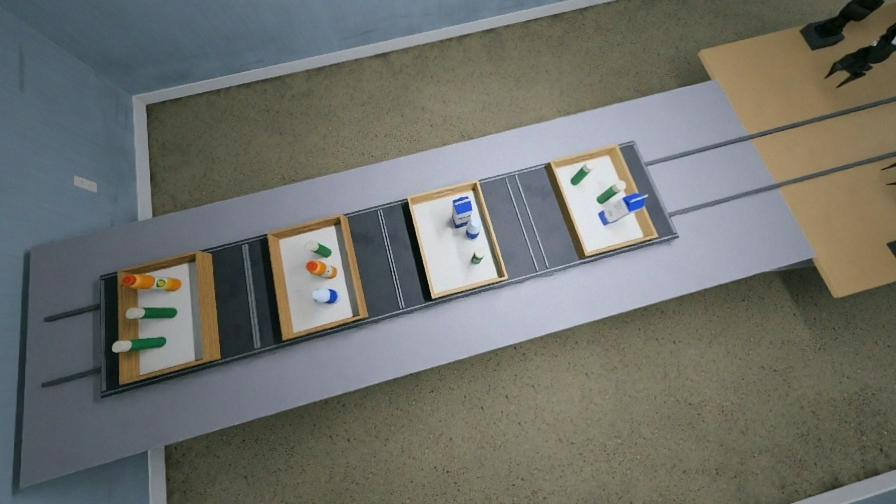

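Call:
wait(seconds=1, cameras=["cam_start_end", "cam_rail"])

Scene clock: 553.90 s.
Joint torques (N m): arm1=[-1.96 -20.66 12.46 -0.2 -0.19 -0.14] | arm2=[0.21 -14.62 15.04 -0.17 -0.11 -0.1] | arm3=[-0.26 -17.9 16.65 0.05 -0.19 -0.18] | arm4=[-0.73 -12.63 13.89 0.43 -0.12 -0.11] | arm5=[0.56 -9.23 12.86 0.49 0.21 0.13] | arm6=[0.03 -14.15 14.34 0.25 0.16 0.02] | arm7=[0.44 -12.16 11.18 -0.06 0.25 0.16] | arm8=[1.26 -13.57 14.2 0.28 0.28 0]
Heat: arm1: hottest joint3_rad 49 °C; arm2: hottest joint3_rad 50 °C; arm3: hottest joint3_rad 50 °C; arm4: hottest joint3_rad 42 °C; arm5: hottest joint3_rad 48 °C; arm6: hottest joint3_rad 51 °C; arm7: hottest joint3_rad 52 °C; arm8: hottest joint3_rad 43 °C.
Joint velocities: arm1=[0.005 -0.015 0.002 -0.007 0.022 -0.037 0] | arm2=[-0.015 -0.015 -0.002 0.002 0.051 0.007 0] | arm3=[-0.005 -0.015 0.022 0.017 0.051 0.022 0] | arm4=[-0.005 -0.005 -0.007 0.007 -0.007 0.022 0] | arm5=[-0.015 -0.005 0.002 -0.017 0.007 -0.007 0] | arm6=[-0.005 -0.015 0.012 0.007 0.022 -0.007 -0.001] | arm7=[-0.015 -0.015 -0.002 0.002 0.037 0.022 0] | arm8=[0.005 -0.005 0.007 0.017 0.022 0.022 0]
arm1.joint_positions: joint1_rad=-0.964 joint2_rad=+2.194 joint3_rad=+2.186 joint4_rad=-1.495 joint5_rad=-0.160 joint6_rad=+0.603 gripper_m=+0.070
arm1.joint_status: all done
arm1.hand: x=+0.7702 y=+0.2386 z=+0.9453 quat_wxyz=(-0.093, -0.996, -0.002, -0.019) (m; scene frame)
arm1.hand_target: x=+0.7526 y=+0.2390 z=+0.9618 quat_wxyz=(-0.106, -0.994, +0.000, +0.000) (m; scene frame)
arm1.hand_status: not commanded
arm2.joint_positions: joint1_rad=-0.921 joint2_rad=+1.951 joint3_rad=+1.687 joint4_rad=-1.209 joint5_rad=-0.158 joint6_rad=+0.704 gripper_m=+0.070
arm2.joint_status: all done
arm2.hand: x=+0.0612 y=+0.2369 z=+0.9361 quat_wxyz=(-0.092, -0.996, +0.002, -0.015) (m; scene frame)
arm2.hand_target: x=+0.0460 y=+0.2295 z=+0.9554 quat_wxyz=(-0.106, -0.994, +0.000, +0.001) (m; scene frame)
arm2.hand_status: not commanded
arm3.joint_positions: joint1_rad=-0.911 joint2_rad=+2.068 joint3_rad=+2.060 joint4_rad=-1.431 joint5_rad=-0.153 joint6_rad=+0.628 gripper_m=+0.070
arm3.joint_status: all done
arm3.hand: x=-0.6198 y=+0.2407 z=+0.9539 quat_wxyz=(-0.102, -0.995, +0.001, +0.001) (m; scene frame)
arm3.hand_target: x=-0.6329 y=+0.2366 z=+0.9499 quat_wxyz=(-0.104, -0.995, +0.000, +0.002) (m; scene frame)
arm3.hand_status: not commanded
arm4.joint_positions: joint1_rad=-0.889 joint2_rad=+1.891 joint3_rad=+1.771 joint4_rad=-1.320 joint5_rad=-0.154 joint6_rad=+0.683 gripper_m=+0.070
arm4.joint_status: all done
arm4.hand: x=-1.2864 y=+0.2482 z=+0.9461 quat_wxyz=(-0.103, -0.995, +0.000, +0.000) (m; scene frame)
arm4.hand_target: x=-1.2991 y=+0.2429 z=+0.9436 quat_wxyz=(-0.105, -0.995, +0.000, +0.001) (m; scene frame)
arm4.hand_status: not commanded
arm5.joint_positions: joint1_rad=+0.463 joint2_rad=+1.484 joint3_rad=+1.048 joint4_rad=-1.004 joint5_rad=+0.097 joint6_rad=+2.062 gripper_m=+0.070
arm5.joint_status: all done
arm5.hand: x=-1.2755 y=-0.2632 z=+0.9183 quat_wxyz=(-0.011, +0.004, -0.997, -0.081) (m; scene frame)
arm5.hand_target: x=-1.2865 y=-0.2475 z=+0.9409 quat_wxyz=(+0.001, +0.000, -0.995, -0.104) (m; scene frame)
arm5.hand_status: not commanded
arm6.joint_positions: joint1_rad=+0.350 joint2_rad=+1.393 joint3_rad=+1.100 joint4_rad=-1.157 joint5_rad=+0.091 joint6_rad=+1.950 gripper_m=+0.070
arm6.joint_status: all done
arm6.hand: x=-0.6081 y=-0.2600 z=+0.9246 quat_wxyz=(-0.012, -0.002, -0.997, -0.074) (m; scene frame)
arm6.hand_target: x=-0.6189 y=-0.2462 z=+0.9532 quat_wxyz=(+0.000, +0.000, -0.995, -0.104) (m; scene frame)
arm6.hand_status: not commanded
arm7.joint_positions: joint1_rad=+0.521 joint2_rad=+1.460 joint3_rad=+1.174 joint4_rad=-1.148 joint5_rad=+0.099 joint6_rad=+2.090 gripper_m=+0.070
arm7.joint_status: all done
arm7.hand: x=+0.0663 y=-0.2586 z=+0.9190 quat_wxyz=(-0.009, +0.005, -0.996, -0.083) (m; scene frame)
arm7.hand_target: x=+0.0556 y=-0.2453 z=+0.9437 quat_wxyz=(+0.003, +0.002, -0.995, -0.105) (m; scene frame)
arm7.hand_status: not commanded
arm8.joint_positions: joint1_rad=+0.252 joint2_rad=+1.391 joint3_rad=+1.039 joint4_rad=-1.064 joint5_rad=+0.057 joint6_rad=+1.872 gripper_m=+0.070
arm8.joint_status: all done
arm8.hand: x=+0.7835 y=-0.2501 z=+0.9380 quat_wxyz=(-0.012, -0.001, -0.997, -0.080) (m; scene frame)
arm8.hand_target: x=+0.7727 y=-0.2363 z=+0.9626 quat_wxyz=(-0.004, +0.001, -0.994, -0.106) (m; scene frame)
arm8.hand_status: not commanded
wait: 1.00 s; at rest from the start
pictures: cam_rail, cam_start_end

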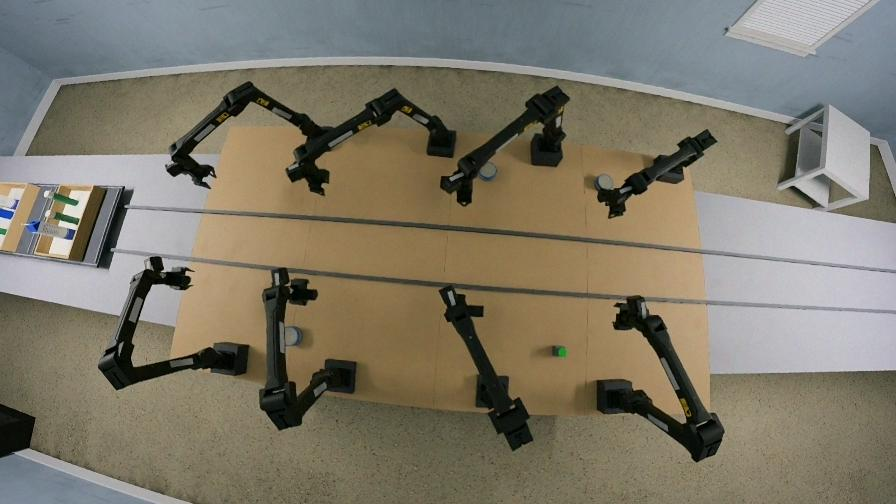

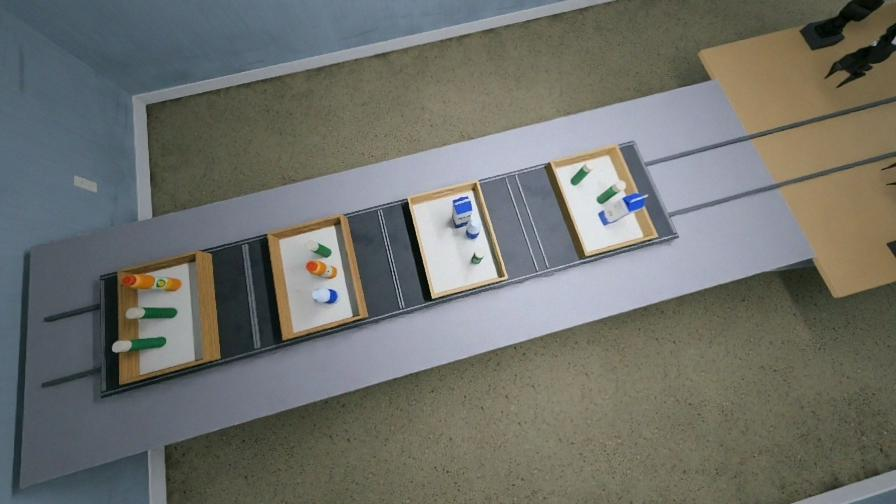

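Call:
move(arm7={"joints":{"joint1_rad":-0.985,"joint2_rad":1.427,"joint3_rad":1.037,"joint4_rad":-1.181,"joint5_rad":0,"joint6_rad":0.602,"gripper_m":0}}, cameras=[])

Call:
move(arm7={"target":[0.598,-0.433,0.778,0,0,1,0],"speed":0.12}, cameras=[])

Call:
move(arm7={"target":[0.600,-0.432,0.87,0,0,1,0],"speed":0.3}, cameras=[])

Call:
move(arm7={"target":[0.0556,-0.2453,0.9437,0,0,0.9945,0.1045],"speed":0.4,"joints":{"gripper_m":0.07}}, cameras=["cam_rail"])

Scene clock: 571.80 s.
Joint torques (N m): arm1=[-1.61 -20.78 12.45 -0.16 -0.16 -0.14] | arm2=[-0.15 -14.74 15.25 -0.03 -0.11 -0.07] | arm3=[-0.32 -17.96 16.66 0.05 -0.19 -0.18] | arm4=[-0.79 -12.81 13.85 0.29 -0.14 -0.1] | arm5=[0.15 -9.17 13.05 0.43 0.21 0.11] | arm6=[0.03 -14.15 14.32 0.28 0.16 0.02] | arm7=[0.15 -11.58 6.45 -0.16 -0.04 -0.02] | arm8=[1.03 -13.39 14.24 0.25 0.28 0.03]
Heat: arm1: hottest joint3_rad 50 °C; arm2: hottest joint3_rad 50 °C; arm3: hottest joint3_rad 51 °C; arm4: hottest joint3_rad 42 °C; arm5: hottest joint3_rad 48 °C; arm6: hottest joint3_rad 52 °C; arm7: hottest joint3_rad 52 °C; arm8: hottest joint3_rad 43 °C.
move: arm7 done
Joint velocities: arm1=[-0.005 -0.005 -0.002 0.007 0.007 0.007 0] | arm2=[-0.024 -0.005 0.002 0.002 0.051 -0.022 0.001] | arm3=[-0.015 -0.005 -0.022 -0.017 0.007 0.022 0] | arm4=[-0.005 -0.005 -0.017 0.002 -0.051 -0.022 0.001] | arm5=[-0.015 0.005 -0.002 -0.002 0.007 -0.022 -0.001] | arm6=[-0.015 -0.015 -0.007 -0.002 0.037 -0.037 0] | arm7=[-0.005 -0.005 0.007 0.007 -0.051 -0.007 0] | arm8=[-0.005 -0.005 -0.007 -0.007 -0.022 -0.066 0]
arm1.joint_positions: joint1_rad=-0.964 joint2_rad=+2.194 joint3_rad=+2.186 joint4_rad=-1.495 joint5_rad=-0.160 joint6_rad=+0.603 gripper_m=+0.070
arm1.joint_status: not commanded
arm1.hand: x=+0.7702 y=+0.2386 z=+0.9453 quat_wxyz=(-0.093, -0.996, -0.002, -0.019) (m; scene frame)
arm1.hand_target: x=+0.7526 y=+0.2390 z=+0.9618 quat_wxyz=(-0.106, -0.994, +0.000, +0.000) (m; scene frame)
arm1.hand_status: not commanded
arm2.joint_positions: joint1_rad=-0.921 joint2_rad=+1.951 joint3_rad=+1.687 joint4_rad=-1.209 joint5_rad=-0.158 joint6_rad=+0.704 gripper_m=+0.070
arm2.joint_status: not commanded
arm2.hand: x=+0.0612 y=+0.2369 z=+0.9361 quat_wxyz=(-0.092, -0.996, +0.002, -0.015) (m; scene frame)
arm2.hand_target: x=+0.0460 y=+0.2295 z=+0.9554 quat_wxyz=(-0.106, -0.994, +0.000, +0.001) (m; scene frame)
arm2.hand_status: not commanded
arm3.joint_positions: joint1_rad=-0.911 joint2_rad=+2.068 joint3_rad=+2.060 joint4_rad=-1.431 joint5_rad=-0.153 joint6_rad=+0.628 gripper_m=+0.070
arm3.joint_status: not commanded
arm3.hand: x=-0.6198 y=+0.2407 z=+0.9539 quat_wxyz=(-0.102, -0.995, +0.001, +0.001) (m; scene frame)
arm3.hand_target: x=-0.6329 y=+0.2366 z=+0.9499 quat_wxyz=(-0.104, -0.995, +0.000, +0.002) (m; scene frame)
arm3.hand_status: not commanded
arm4.joint_positions: joint1_rad=-0.889 joint2_rad=+1.891 joint3_rad=+1.771 joint4_rad=-1.320 joint5_rad=-0.154 joint6_rad=+0.683 gripper_m=+0.070
arm4.joint_status: not commanded
arm4.hand: x=-1.2864 y=+0.2482 z=+0.9461 quat_wxyz=(-0.103, -0.995, +0.000, +0.000) (m; scene frame)
arm4.hand_target: x=-1.2991 y=+0.2429 z=+0.9436 quat_wxyz=(-0.105, -0.995, +0.000, +0.001) (m; scene frame)
arm4.hand_status: not commanded
arm5.joint_positions: joint1_rad=+0.463 joint2_rad=+1.484 joint3_rad=+1.048 joint4_rad=-1.004 joint5_rad=+0.097 joint6_rad=+2.062 gripper_m=+0.070
arm5.joint_status: not commanded
arm5.hand: x=-1.2755 y=-0.2632 z=+0.9183 quat_wxyz=(-0.011, +0.004, -0.997, -0.081) (m; scene frame)
arm5.hand_target: x=-1.2865 y=-0.2475 z=+0.9409 quat_wxyz=(+0.001, +0.000, -0.995, -0.104) (m; scene frame)
arm5.hand_status: not commanded
arm6.joint_positions: joint1_rad=+0.350 joint2_rad=+1.393 joint3_rad=+1.100 joint4_rad=-1.157 joint5_rad=+0.091 joint6_rad=+1.950 gripper_m=+0.070
arm6.joint_status: not commanded
arm6.hand: x=-0.6081 y=-0.2600 z=+0.9246 quat_wxyz=(-0.012, -0.002, -0.997, -0.074) (m; scene frame)
arm6.hand_target: x=-0.6189 y=-0.2462 z=+0.9532 quat_wxyz=(+0.000, +0.000, -0.995, -0.104) (m; scene frame)
arm6.hand_status: not commanded
arm7.joint_positions: joint1_rad=-0.989 joint2_rad=+1.434 joint3_rad=+1.040 joint4_rad=-1.169 joint5_rad=+0.001 joint6_rad=+0.613 gripper_m=+0.001
arm7.joint_status: all done
arm7.hand: x=+0.6044 y=-0.4319 z=+0.8776 quat_wxyz=(-0.004, -0.008, -1.000, -0.001) (m; scene frame)
arm7.hand_target: x=+0.6001 y=-0.4326 z=+0.8795 quat_wxyz=(+0.000, +0.000, -1.000, +0.001) (m; scene frame)
arm7.hand_status: not commanded
arm8.joint_positions: joint1_rad=+0.252 joint2_rad=+1.391 joint3_rad=+1.039 joint4_rad=-1.064 joint5_rad=+0.057 joint6_rad=+1.872 gripper_m=+0.070
arm8.joint_status: not commanded
arm8.hand: x=+0.7835 y=-0.2501 z=+0.9380 quat_wxyz=(-0.012, -0.001, -0.997, -0.080) (m; scene frame)
arm8.hand_target: x=+0.7727 y=-0.2363 z=+0.9626 quat_wxyz=(-0.004, +0.001, -0.994, -0.106) (m; scene frame)
arm8.hand_status: not commanded
pictures: none
No camera images: "cameras" was empty.

Scene clock: 573.17 s.
Joint torques (N m): arm1=[-2.02 -20.48 12.63 -0.06 -0.21 -0.16] | arm2=[0.5 -14.86 15.17 -0.13 -0.1 -0.1] | arm3=[-0.26 -17.96 16.66 0.05 -0.19 -0.18] | arm4=[-0.56 -13.04 13.79 0.39 -0.1 -0.1] | arm5=[0.09 -9.35 12.86 0.53 0.18 0.09] | arm6=[0.09 -14.1 14.34 0.25 0.16 0.02] | arm7=[0.38 -8.18 4.08 2.78 -0.09 -0.02] | arm8=[1.14 -13.45 14.23 0.27 0.29 0.02]
Heat: arm1: hottest joint3_rad 50 °C; arm2: hottest joint3_rad 50 °C; arm3: hottest joint3_rad 51 °C; arm4: hottest joint3_rad 42 °C; arm5: hottest joint3_rad 49 °C; arm6: hottest joint3_rad 52 °C; arm7: hottest joint3_rad 51 °C; arm8: hottest joint3_rad 43 °C.
move: arm7 off_target
Joint velocities: arm1=[-0.024 -0.015 -0.002 -0.012 -0.007 -0.051 -0.001] | arm2=[0.005 -0.005 0.012 0.002 -0.007 -0.022 0] | arm3=[0.005 -0.005 -0.007 0.017 -0.066 -0.051 0.001] | arm4=[0.005 -0.005 -0.002 -0.022 0.007 0.022 -0.001] | arm5=[-0.005 -0.005 0.002 0.012 -0.022 0.037 0] | arm6=[-0.005 0.005 0.002 -0.007 -0.051 -0.022 0] | arm7=[-0.005 -0.015 0.002 0.002 0.007 -0.037 -0.001] | arm8=[-0.015 -0.015 -0.002 0.002 0.022 -0.022 0]
arm1, arm2, arm3, arm4, arm5, arm6, arm8: as last shown
arm7.joint_positions: joint1_rad=-0.989 joint2_rad=+1.526 joint3_rad=+0.913 joint4_rad=-0.945 joint5_rad=+0.001 joint6_rad=+0.613 gripper_m=+0.001
arm7.joint_status: not commanded
arm7.hand: x=+0.6012 y=-0.4342 z=+0.8015 quat_wxyz=(-0.006, -0.008, -1.000, -0.002) (m; scene frame)
arm7.hand_target: x=+0.5971 y=-0.4339 z=+0.7799 quat_wxyz=(+0.000, +0.000, -1.000, +0.000) (m; scene frame)
arm7.hand_status: off_target (0.024 m and 1.1 deg from the pose sent, 0.100 m and 1.0 deg at the start)
pictures: none
No camera images: "cameras" was empty.

Scene clock: 574.23 s.
Joint torques (N m): arm1=[-2.02 -20.72 12.46 -0.02 -0.17 -0.17] | arm2=[-0.03 -14.74 15.09 -0.13 -0.12 -0.07] | arm3=[-0.26 -17.9 16.65 0.05 -0.19 -0.18] | arm4=[-0.09 -13.1 13.86 0.36 -0.11 -0.1] | arm5=[0.5 -9.52 12.93 0.53 0.2 0.13] | arm6=[0.03 -14.21 14.34 0.28 0.16 0.02] | arm7=[0.32 -11.05 9.61 -0.31 -0.09 -0.02] | arm8=[1.03 -13.51 14.23 0.25 0.29 0.02]
Heat: arm1: hottest joint3_rad 50 °C; arm2: hottest joint3_rad 50 °C; arm3: hottest joint3_rad 51 °C; arm4: hottest joint3_rad 42 °C; arm5: hottest joint3_rad 49 °C; arm6: hottest joint3_rad 52 °C; arm7: hottest joint3_rad 51 °C; arm8: hottest joint3_rad 43 °C.
move: arm7 off_target
Joint velocities: arm1=[-0.005 0.015 0.002 -0.007 -0.081 -0.037 0] | arm2=[0.005 -0.015 0.012 -0.007 -0.066 0.066 0.002] | arm3=[-0.005 -0.005 -0.007 -0.012 0.007 0.007 0] | arm4=[-0.005 -0.005 0.032 -0.012 -0.066 -0.051 0] | arm5=[-0.015 -0.015 -0.012 -0.012 0.007 0.037 0] | arm6=[0.005 0.015 -0.007 0.002 0.095 0.051 0.001] | arm7=[-0.005 0.005 -0.022 -0.012 -0.022 -0.066 -0.001] | arm8=[-0.015 -0.005 0.012 -0.002 -0.007 -0.051 0.001]
arm1, arm2, arm3, arm4, arm5, arm6, arm8: as last shown
arm7.joint_positions: joint1_rad=-0.989 joint2_rad=+1.441 joint3_rad=+0.971 joint4_rad=-1.138 joint5_rad=+0.001 joint6_rad=+0.613 gripper_m=+0.001
arm7.joint_status: not commanded
arm7.hand: x=+0.5876 y=-0.4434 z=+0.8518 quat_wxyz=(+0.015, -0.008, -1.000, +0.012) (m; scene frame)
arm7.hand_target: x=+0.5993 y=-0.4325 z=+0.8695 quat_wxyz=(+0.000, +0.000, -1.000, +0.000) (m; scene frame)
arm7.hand_status: off_target (0.025 m and 2.3 deg from the pose sent, 0.069 m and 1.1 deg at the start)
pictures: none
No camera images: "cameras" was empty.

Scene clock: 576.60 s.
Joint torques (N m): arm1=[-2.26 -21.36 12.6 -0.12 -0.2 -0.15] | arm2=[0.62 -14.92 15.06 -0.08 -0.12 -0.09] | arm3=[-0.26 -17.9 16.65 0.05 -0.19 -0.18] | arm4=[-0.56 -12.63 13.76 0.49 -0.13 -0.1] | arm5=[-0.15 -9.35 12.88 0.47 0.18 0.13] | arm6=[0.03 -14.15 14.35 0.27 0.16 0.02] | arm7=[-0.73 -10.87 10.96 0.68 0.25 0.14] | arm8=[1.26 -13.45 14.23 0.29 0.29 0.02]
Heat: arm1: hottest joint3_rad 50 °C; arm2: hottest joint3_rad 50 °C; arm3: hottest joint3_rad 51 °C; arm4: hottest joint3_rad 42 °C; arm5: hottest joint3_rad 49 °C; arm6: hottest joint3_rad 52 °C; arm7: hottest joint3_rad 51 °C; arm8: hottest joint3_rad 43 °C.
move: arm7 off_target
Joint velocities: arm1=[0.005 -0.005 0.007 -0.017 -0.051 -0.007 0] | arm2=[-0.005 -0.015 0.002 0.002 0.081 -0.095 -0.001] | arm3=[-0.015 -0.015 -0.007 -0.002 -0.022 0.007 0] | arm4=[-0.015 -0.015 0.007 0.007 0.007 -0.022 0] | arm5=[0.005 0.005 -0.007 0.017 -0.007 -0.037 0.001] | arm6=[-0.024 0.005 0.002 0.007 0.081 -0.007 0] | arm7=[0.005 -0.005 -0.012 -0.017 -0.022 0.022 0] | arm8=[-0.005 -0.005 0.007 -0.022 0.037 -0.037 0.001]
arm1, arm2, arm3, arm4, arm5, arm6, arm8: as last shown
arm7.joint_positions: joint1_rad=+0.536 joint2_rad=+1.423 joint3_rad=+1.147 joint4_rad=-1.142 joint5_rad=+0.095 joint6_rad=+2.088 gripper_m=+0.070
arm7.joint_status: all done
arm7.hand: x=+0.0647 y=-0.2700 z=+0.9237 quat_wxyz=(-0.002, +0.013, -0.996, -0.089) (m; scene frame)
arm7.hand_target: x=+0.0583 y=-0.2516 z=+0.9448 quat_wxyz=(+0.010, +0.002, -0.994, -0.112) (m; scene frame)
arm7.hand_status: off_target (0.033 m and 2.3 deg from the pose sent, 0.575 m and 13.5 deg at the start; a joint's target at an end of its range on 24 of 71 steps)
pictures: cam_rail

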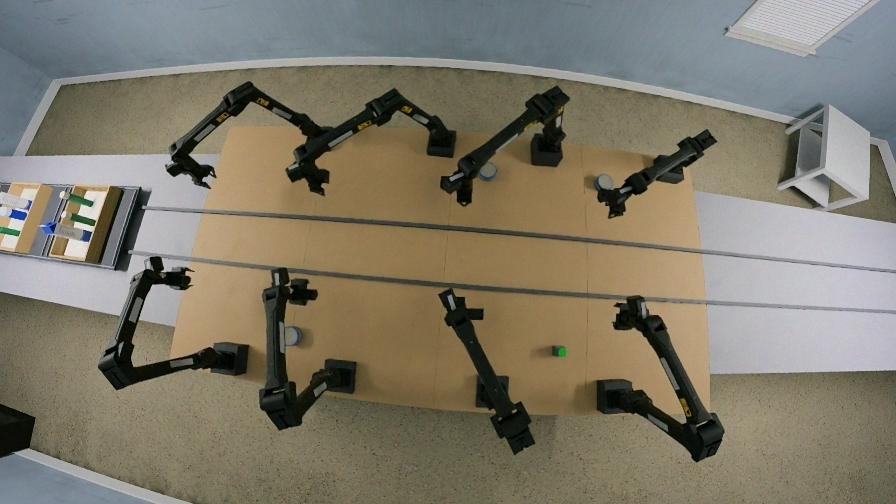

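Call:
wait(seconds=10, cameras=[])

Call:
wait(seconds=10, cameras=["cam_rail"])

Scene clock: 590.77 s.
Joint torques (N m): arm1=[-2.61 -21.89 12.51 -0.29 -0.16 -0.12] | arm2=[-0.09 -15.21 15.13 -0.01 -0.15 -0.06] | arm3=[-0.26 -17.96 16.65 0.05 -0.19 -0.18] | arm4=[-0.73 -12.75 13.83 0.35 -0.13 -0.11] | arm5=[0.56 -9.23 13.04 0.42 0.19 0.15] | arm6=[0.09 -14.15 14.34 0.28 0.16 0.02] | arm7=[-0.79 -11.05 10.95 0.68 0.25 0.17] | arm8=[0.91 -13.57 14.2 0.27 0.28 0]
Heat: arm1: hottest joint3_rad 50 °C; arm2: hottest joint3_rad 51 °C; arm3: hottest joint3_rad 51 °C; arm4: hottest joint3_rad 43 °C; arm5: hottest joint3_rad 49 °C; arm6: hottest joint3_rad 52 °C; arm7: hottest joint3_rad 49 °C; arm8: hottest joint3_rad 43 °C.
Joint velocities: arm1=[-0.005 -0.015 -0.007 0.007 -0.022 0.007 0] | arm2=[0.005 -0.015 -0.007 -0.017 -0.037 -0.022 0] | arm3=[0.005 -0.015 -0.007 -0.002 -0.022 -0.007 0] | arm4=[-0.005 -0.005 0.002 -0.007 -0.051 -0.037 0] | arm5=[-0.005 -0.015 0.012 0.012 -0.051 0.022 0] | arm6=[-0.005 0.005 0.002 -0.017 -0.037 -0.037 0] | arm7=[-0.005 0.005 0.002 -0.022 0.022 0.066 0.002] | arm8=[0.005 -0.005 -0.012 -0.007 -0.022 -0.022 -0.001]
arm1.joint_positions: joint1_rad=-0.964 joint2_rad=+2.194 joint3_rad=+2.186 joint4_rad=-1.495 joint5_rad=-0.160 joint6_rad=+0.603 gripper_m=+0.070
arm1.joint_status: not commanded
arm1.hand: x=+0.7702 y=+0.2386 z=+0.9453 quat_wxyz=(-0.093, -0.996, -0.002, -0.019) (m; scene frame)
arm1.hand_target: x=+0.7526 y=+0.2390 z=+0.9618 quat_wxyz=(-0.106, -0.994, +0.000, +0.000) (m; scene frame)
arm1.hand_status: not commanded
arm2.joint_positions: joint1_rad=-0.921 joint2_rad=+1.951 joint3_rad=+1.687 joint4_rad=-1.209 joint5_rad=-0.158 joint6_rad=+0.704 gripper_m=+0.070
arm2.joint_status: not commanded
arm2.hand: x=+0.0612 y=+0.2369 z=+0.9361 quat_wxyz=(-0.092, -0.996, +0.002, -0.015) (m; scene frame)
arm2.hand_target: x=+0.0460 y=+0.2295 z=+0.9554 quat_wxyz=(-0.106, -0.994, +0.000, +0.001) (m; scene frame)
arm2.hand_status: not commanded
arm3.joint_positions: joint1_rad=-0.911 joint2_rad=+2.068 joint3_rad=+2.060 joint4_rad=-1.431 joint5_rad=-0.153 joint6_rad=+0.628 gripper_m=+0.070
arm3.joint_status: not commanded
arm3.hand: x=-0.6198 y=+0.2407 z=+0.9539 quat_wxyz=(-0.102, -0.995, +0.001, +0.001) (m; scene frame)
arm3.hand_target: x=-0.6329 y=+0.2366 z=+0.9499 quat_wxyz=(-0.104, -0.995, +0.000, +0.002) (m; scene frame)
arm3.hand_status: not commanded
arm4.joint_positions: joint1_rad=-0.889 joint2_rad=+1.891 joint3_rad=+1.771 joint4_rad=-1.320 joint5_rad=-0.154 joint6_rad=+0.683 gripper_m=+0.070
arm4.joint_status: not commanded
arm4.hand: x=-1.2864 y=+0.2482 z=+0.9461 quat_wxyz=(-0.103, -0.995, +0.000, +0.000) (m; scene frame)
arm4.hand_target: x=-1.2991 y=+0.2429 z=+0.9436 quat_wxyz=(-0.105, -0.995, +0.000, +0.001) (m; scene frame)
arm4.hand_status: not commanded
arm5.joint_positions: joint1_rad=+0.463 joint2_rad=+1.484 joint3_rad=+1.048 joint4_rad=-1.004 joint5_rad=+0.097 joint6_rad=+2.062 gripper_m=+0.070
arm5.joint_status: not commanded
arm5.hand: x=-1.2755 y=-0.2632 z=+0.9183 quat_wxyz=(-0.011, +0.004, -0.997, -0.081) (m; scene frame)
arm5.hand_target: x=-1.2865 y=-0.2475 z=+0.9409 quat_wxyz=(+0.001, +0.000, -0.995, -0.104) (m; scene frame)
arm5.hand_status: not commanded
arm6.joint_positions: joint1_rad=+0.350 joint2_rad=+1.393 joint3_rad=+1.100 joint4_rad=-1.157 joint5_rad=+0.091 joint6_rad=+1.950 gripper_m=+0.070
arm6.joint_status: not commanded
arm6.hand: x=-0.6081 y=-0.2600 z=+0.9246 quat_wxyz=(-0.012, -0.002, -0.997, -0.074) (m; scene frame)
arm6.hand_target: x=-0.6189 y=-0.2462 z=+0.9532 quat_wxyz=(+0.000, +0.000, -0.995, -0.104) (m; scene frame)
arm6.hand_status: not commanded
arm7.joint_positions: joint1_rad=+0.536 joint2_rad=+1.423 joint3_rad=+1.147 joint4_rad=-1.142 joint5_rad=+0.095 joint6_rad=+2.089 gripper_m=+0.070
arm7.joint_status: all done
arm7.hand: x=+0.0647 y=-0.2700 z=+0.9237 quat_wxyz=(-0.002, +0.013, -0.996, -0.089) (m; scene frame)
arm7.hand_target: x=+0.0582 y=-0.2516 z=+0.9448 quat_wxyz=(+0.010, +0.002, -0.994, -0.112) (m; scene frame)
arm7.hand_status: off_target (0.033 m and 2.3 deg from the pose sent, 0.575 m and 13.5 deg at the start; a joint's target at an end of its range on 24 of 71 steps)
arm8.joint_positions: joint1_rad=+0.252 joint2_rad=+1.391 joint3_rad=+1.039 joint4_rad=-1.064 joint5_rad=+0.057 joint6_rad=+1.872 gripper_m=+0.070
arm8.joint_status: not commanded
arm8.hand: x=+0.7835 y=-0.2501 z=+0.9380 quat_wxyz=(-0.012, -0.001, -0.997, -0.080) (m; scene frame)
arm8.hand_target: x=+0.7727 y=-0.2363 z=+0.9626 quat_wxyz=(-0.004, +0.001, -0.994, -0.106) (m; scene frame)
arm8.hand_status: not commanded
wait: 10.00 s; at rest from the start
pictures: none
No camera images: "cameras" was empty.

Scene clock: 600.77 s.
Joint torques (N m): arm1=[-2.02 -20.72 12.42 -0.05 -0.17 -0.16] | arm2=[0.67 -15.03 15.24 -0.14 -0.11 -0.07] | arm3=[-0.26 -17.96 16.66 0.05 -0.19 -0.18] | arm4=[-0.67 -12.92 13.79 0.4 -0.11 -0.1] | arm5=[0.44 -9.05 12.92 0.4 0.21 0.11] | arm6=[0.03 -14.15 14.34 0.25 0.16 0.02] | arm7=[-0.79 -11.11 10.93 0.66 0.25 0.17] | arm8=[1.08 -13.63 14.26 0.27 0.28 0.02]
Heat: arm1: hottest joint3_rad 51 °C; arm2: hottest joint3_rad 51 °C; arm3: hottest joint3_rad 52 °C; arm4: hottest joint3_rad 43 °C; arm5: hottest joint3_rad 49 °C; arm6: hottest joint3_rad 52 °C; arm7: hottest joint3_rad 49 °C; arm8: hottest joint3_rad 43 °C.
Joint velocities: arm1=[-0.005 -0.015 0.002 -0.017 0.066 -0.022 0.001] | arm2=[-0.005 -0.015 0.007 0.012 -0.007 0.007 0] | arm3=[-0.005 -0.005 -0.022 -0.002 -0.037 0.007 -0.001] | arm4=[-0.015 0.005 0.017 -0.002 -0.066 0.051 0] | arm5=[-0.005 -0.005 0.002 0.007 0.022 -0.007 -0.001] | arm6=[-0.015 -0.005 0.002 -0.007 -0.022 -0.007 0] | arm7=[0.005 0.005 0.002 -0.002 -0.007 0.022 0] | arm8=[-0.005 0.015 0.007 -0.002 -0.007 0.037 0.001]
arm1.joint_positions: joint1_rad=-0.964 joint2_rad=+2.194 joint3_rad=+2.186 joint4_rad=-1.495 joint5_rad=-0.160 joint6_rad=+0.603 gripper_m=+0.070
arm1.joint_status: not commanded
arm1.hand: x=+0.7702 y=+0.2386 z=+0.9453 quat_wxyz=(-0.093, -0.996, -0.002, -0.019) (m; scene frame)
arm1.hand_target: x=+0.7526 y=+0.2390 z=+0.9618 quat_wxyz=(-0.106, -0.994, +0.000, +0.000) (m; scene frame)
arm1.hand_status: not commanded
arm2.joint_positions: joint1_rad=-0.921 joint2_rad=+1.951 joint3_rad=+1.687 joint4_rad=-1.209 joint5_rad=-0.158 joint6_rad=+0.704 gripper_m=+0.070
arm2.joint_status: not commanded
arm2.hand: x=+0.0612 y=+0.2369 z=+0.9361 quat_wxyz=(-0.092, -0.996, +0.002, -0.015) (m; scene frame)
arm2.hand_target: x=+0.0460 y=+0.2295 z=+0.9554 quat_wxyz=(-0.106, -0.994, +0.000, +0.001) (m; scene frame)
arm2.hand_status: not commanded
arm3.joint_positions: joint1_rad=-0.911 joint2_rad=+2.068 joint3_rad=+2.060 joint4_rad=-1.431 joint5_rad=-0.153 joint6_rad=+0.628 gripper_m=+0.070
arm3.joint_status: not commanded
arm3.hand: x=-0.6198 y=+0.2407 z=+0.9539 quat_wxyz=(-0.102, -0.995, +0.001, +0.001) (m; scene frame)
arm3.hand_target: x=-0.6329 y=+0.2366 z=+0.9499 quat_wxyz=(-0.104, -0.995, +0.000, +0.002) (m; scene frame)
arm3.hand_status: not commanded
arm4.joint_positions: joint1_rad=-0.889 joint2_rad=+1.891 joint3_rad=+1.771 joint4_rad=-1.320 joint5_rad=-0.154 joint6_rad=+0.683 gripper_m=+0.070
arm4.joint_status: not commanded
arm4.hand: x=-1.2864 y=+0.2482 z=+0.9461 quat_wxyz=(-0.103, -0.995, +0.000, +0.000) (m; scene frame)
arm4.hand_target: x=-1.2991 y=+0.2429 z=+0.9436 quat_wxyz=(-0.105, -0.995, +0.000, +0.001) (m; scene frame)
arm4.hand_status: not commanded
arm5.joint_positions: joint1_rad=+0.463 joint2_rad=+1.484 joint3_rad=+1.048 joint4_rad=-1.004 joint5_rad=+0.097 joint6_rad=+2.062 gripper_m=+0.070
arm5.joint_status: not commanded
arm5.hand: x=-1.2755 y=-0.2632 z=+0.9183 quat_wxyz=(-0.011, +0.004, -0.997, -0.081) (m; scene frame)
arm5.hand_target: x=-1.2865 y=-0.2475 z=+0.9409 quat_wxyz=(+0.001, +0.000, -0.995, -0.104) (m; scene frame)
arm5.hand_status: not commanded
arm6.joint_positions: joint1_rad=+0.350 joint2_rad=+1.393 joint3_rad=+1.100 joint4_rad=-1.157 joint5_rad=+0.091 joint6_rad=+1.950 gripper_m=+0.070
arm6.joint_status: not commanded
arm6.hand: x=-0.6081 y=-0.2600 z=+0.9246 quat_wxyz=(-0.012, -0.002, -0.997, -0.074) (m; scene frame)
arm6.hand_target: x=-0.6189 y=-0.2462 z=+0.9532 quat_wxyz=(+0.000, +0.000, -0.995, -0.104) (m; scene frame)
arm6.hand_status: not commanded
arm7.joint_positions: joint1_rad=+0.536 joint2_rad=+1.423 joint3_rad=+1.147 joint4_rad=-1.142 joint5_rad=+0.095 joint6_rad=+2.089 gripper_m=+0.070
arm7.joint_status: all done
arm7.hand: x=+0.0647 y=-0.2700 z=+0.9237 quat_wxyz=(-0.002, +0.013, -0.996, -0.089) (m; scene frame)
arm7.hand_target: x=+0.0582 y=-0.2516 z=+0.9448 quat_wxyz=(+0.010, +0.002, -0.994, -0.112) (m; scene frame)
arm7.hand_status: off_target (0.033 m and 2.3 deg from the pose sent, 0.575 m and 13.5 deg at the start; a joint's target at an end of its range on 24 of 71 steps)
arm8.joint_positions: joint1_rad=+0.252 joint2_rad=+1.391 joint3_rad=+1.039 joint4_rad=-1.064 joint5_rad=+0.057 joint6_rad=+1.872 gripper_m=+0.070
arm8.joint_status: not commanded
arm8.hand: x=+0.7835 y=-0.2501 z=+0.9380 quat_wxyz=(-0.012, -0.001, -0.997, -0.080) (m; scene frame)
arm8.hand_target: x=+0.7727 y=-0.2363 z=+0.9626 quat_wxyz=(-0.004, +0.001, -0.994, -0.106) (m; scene frame)
arm8.hand_status: not commanded
wait: 10.00 s; at rest by 0.27 s
pictures: cam_rail

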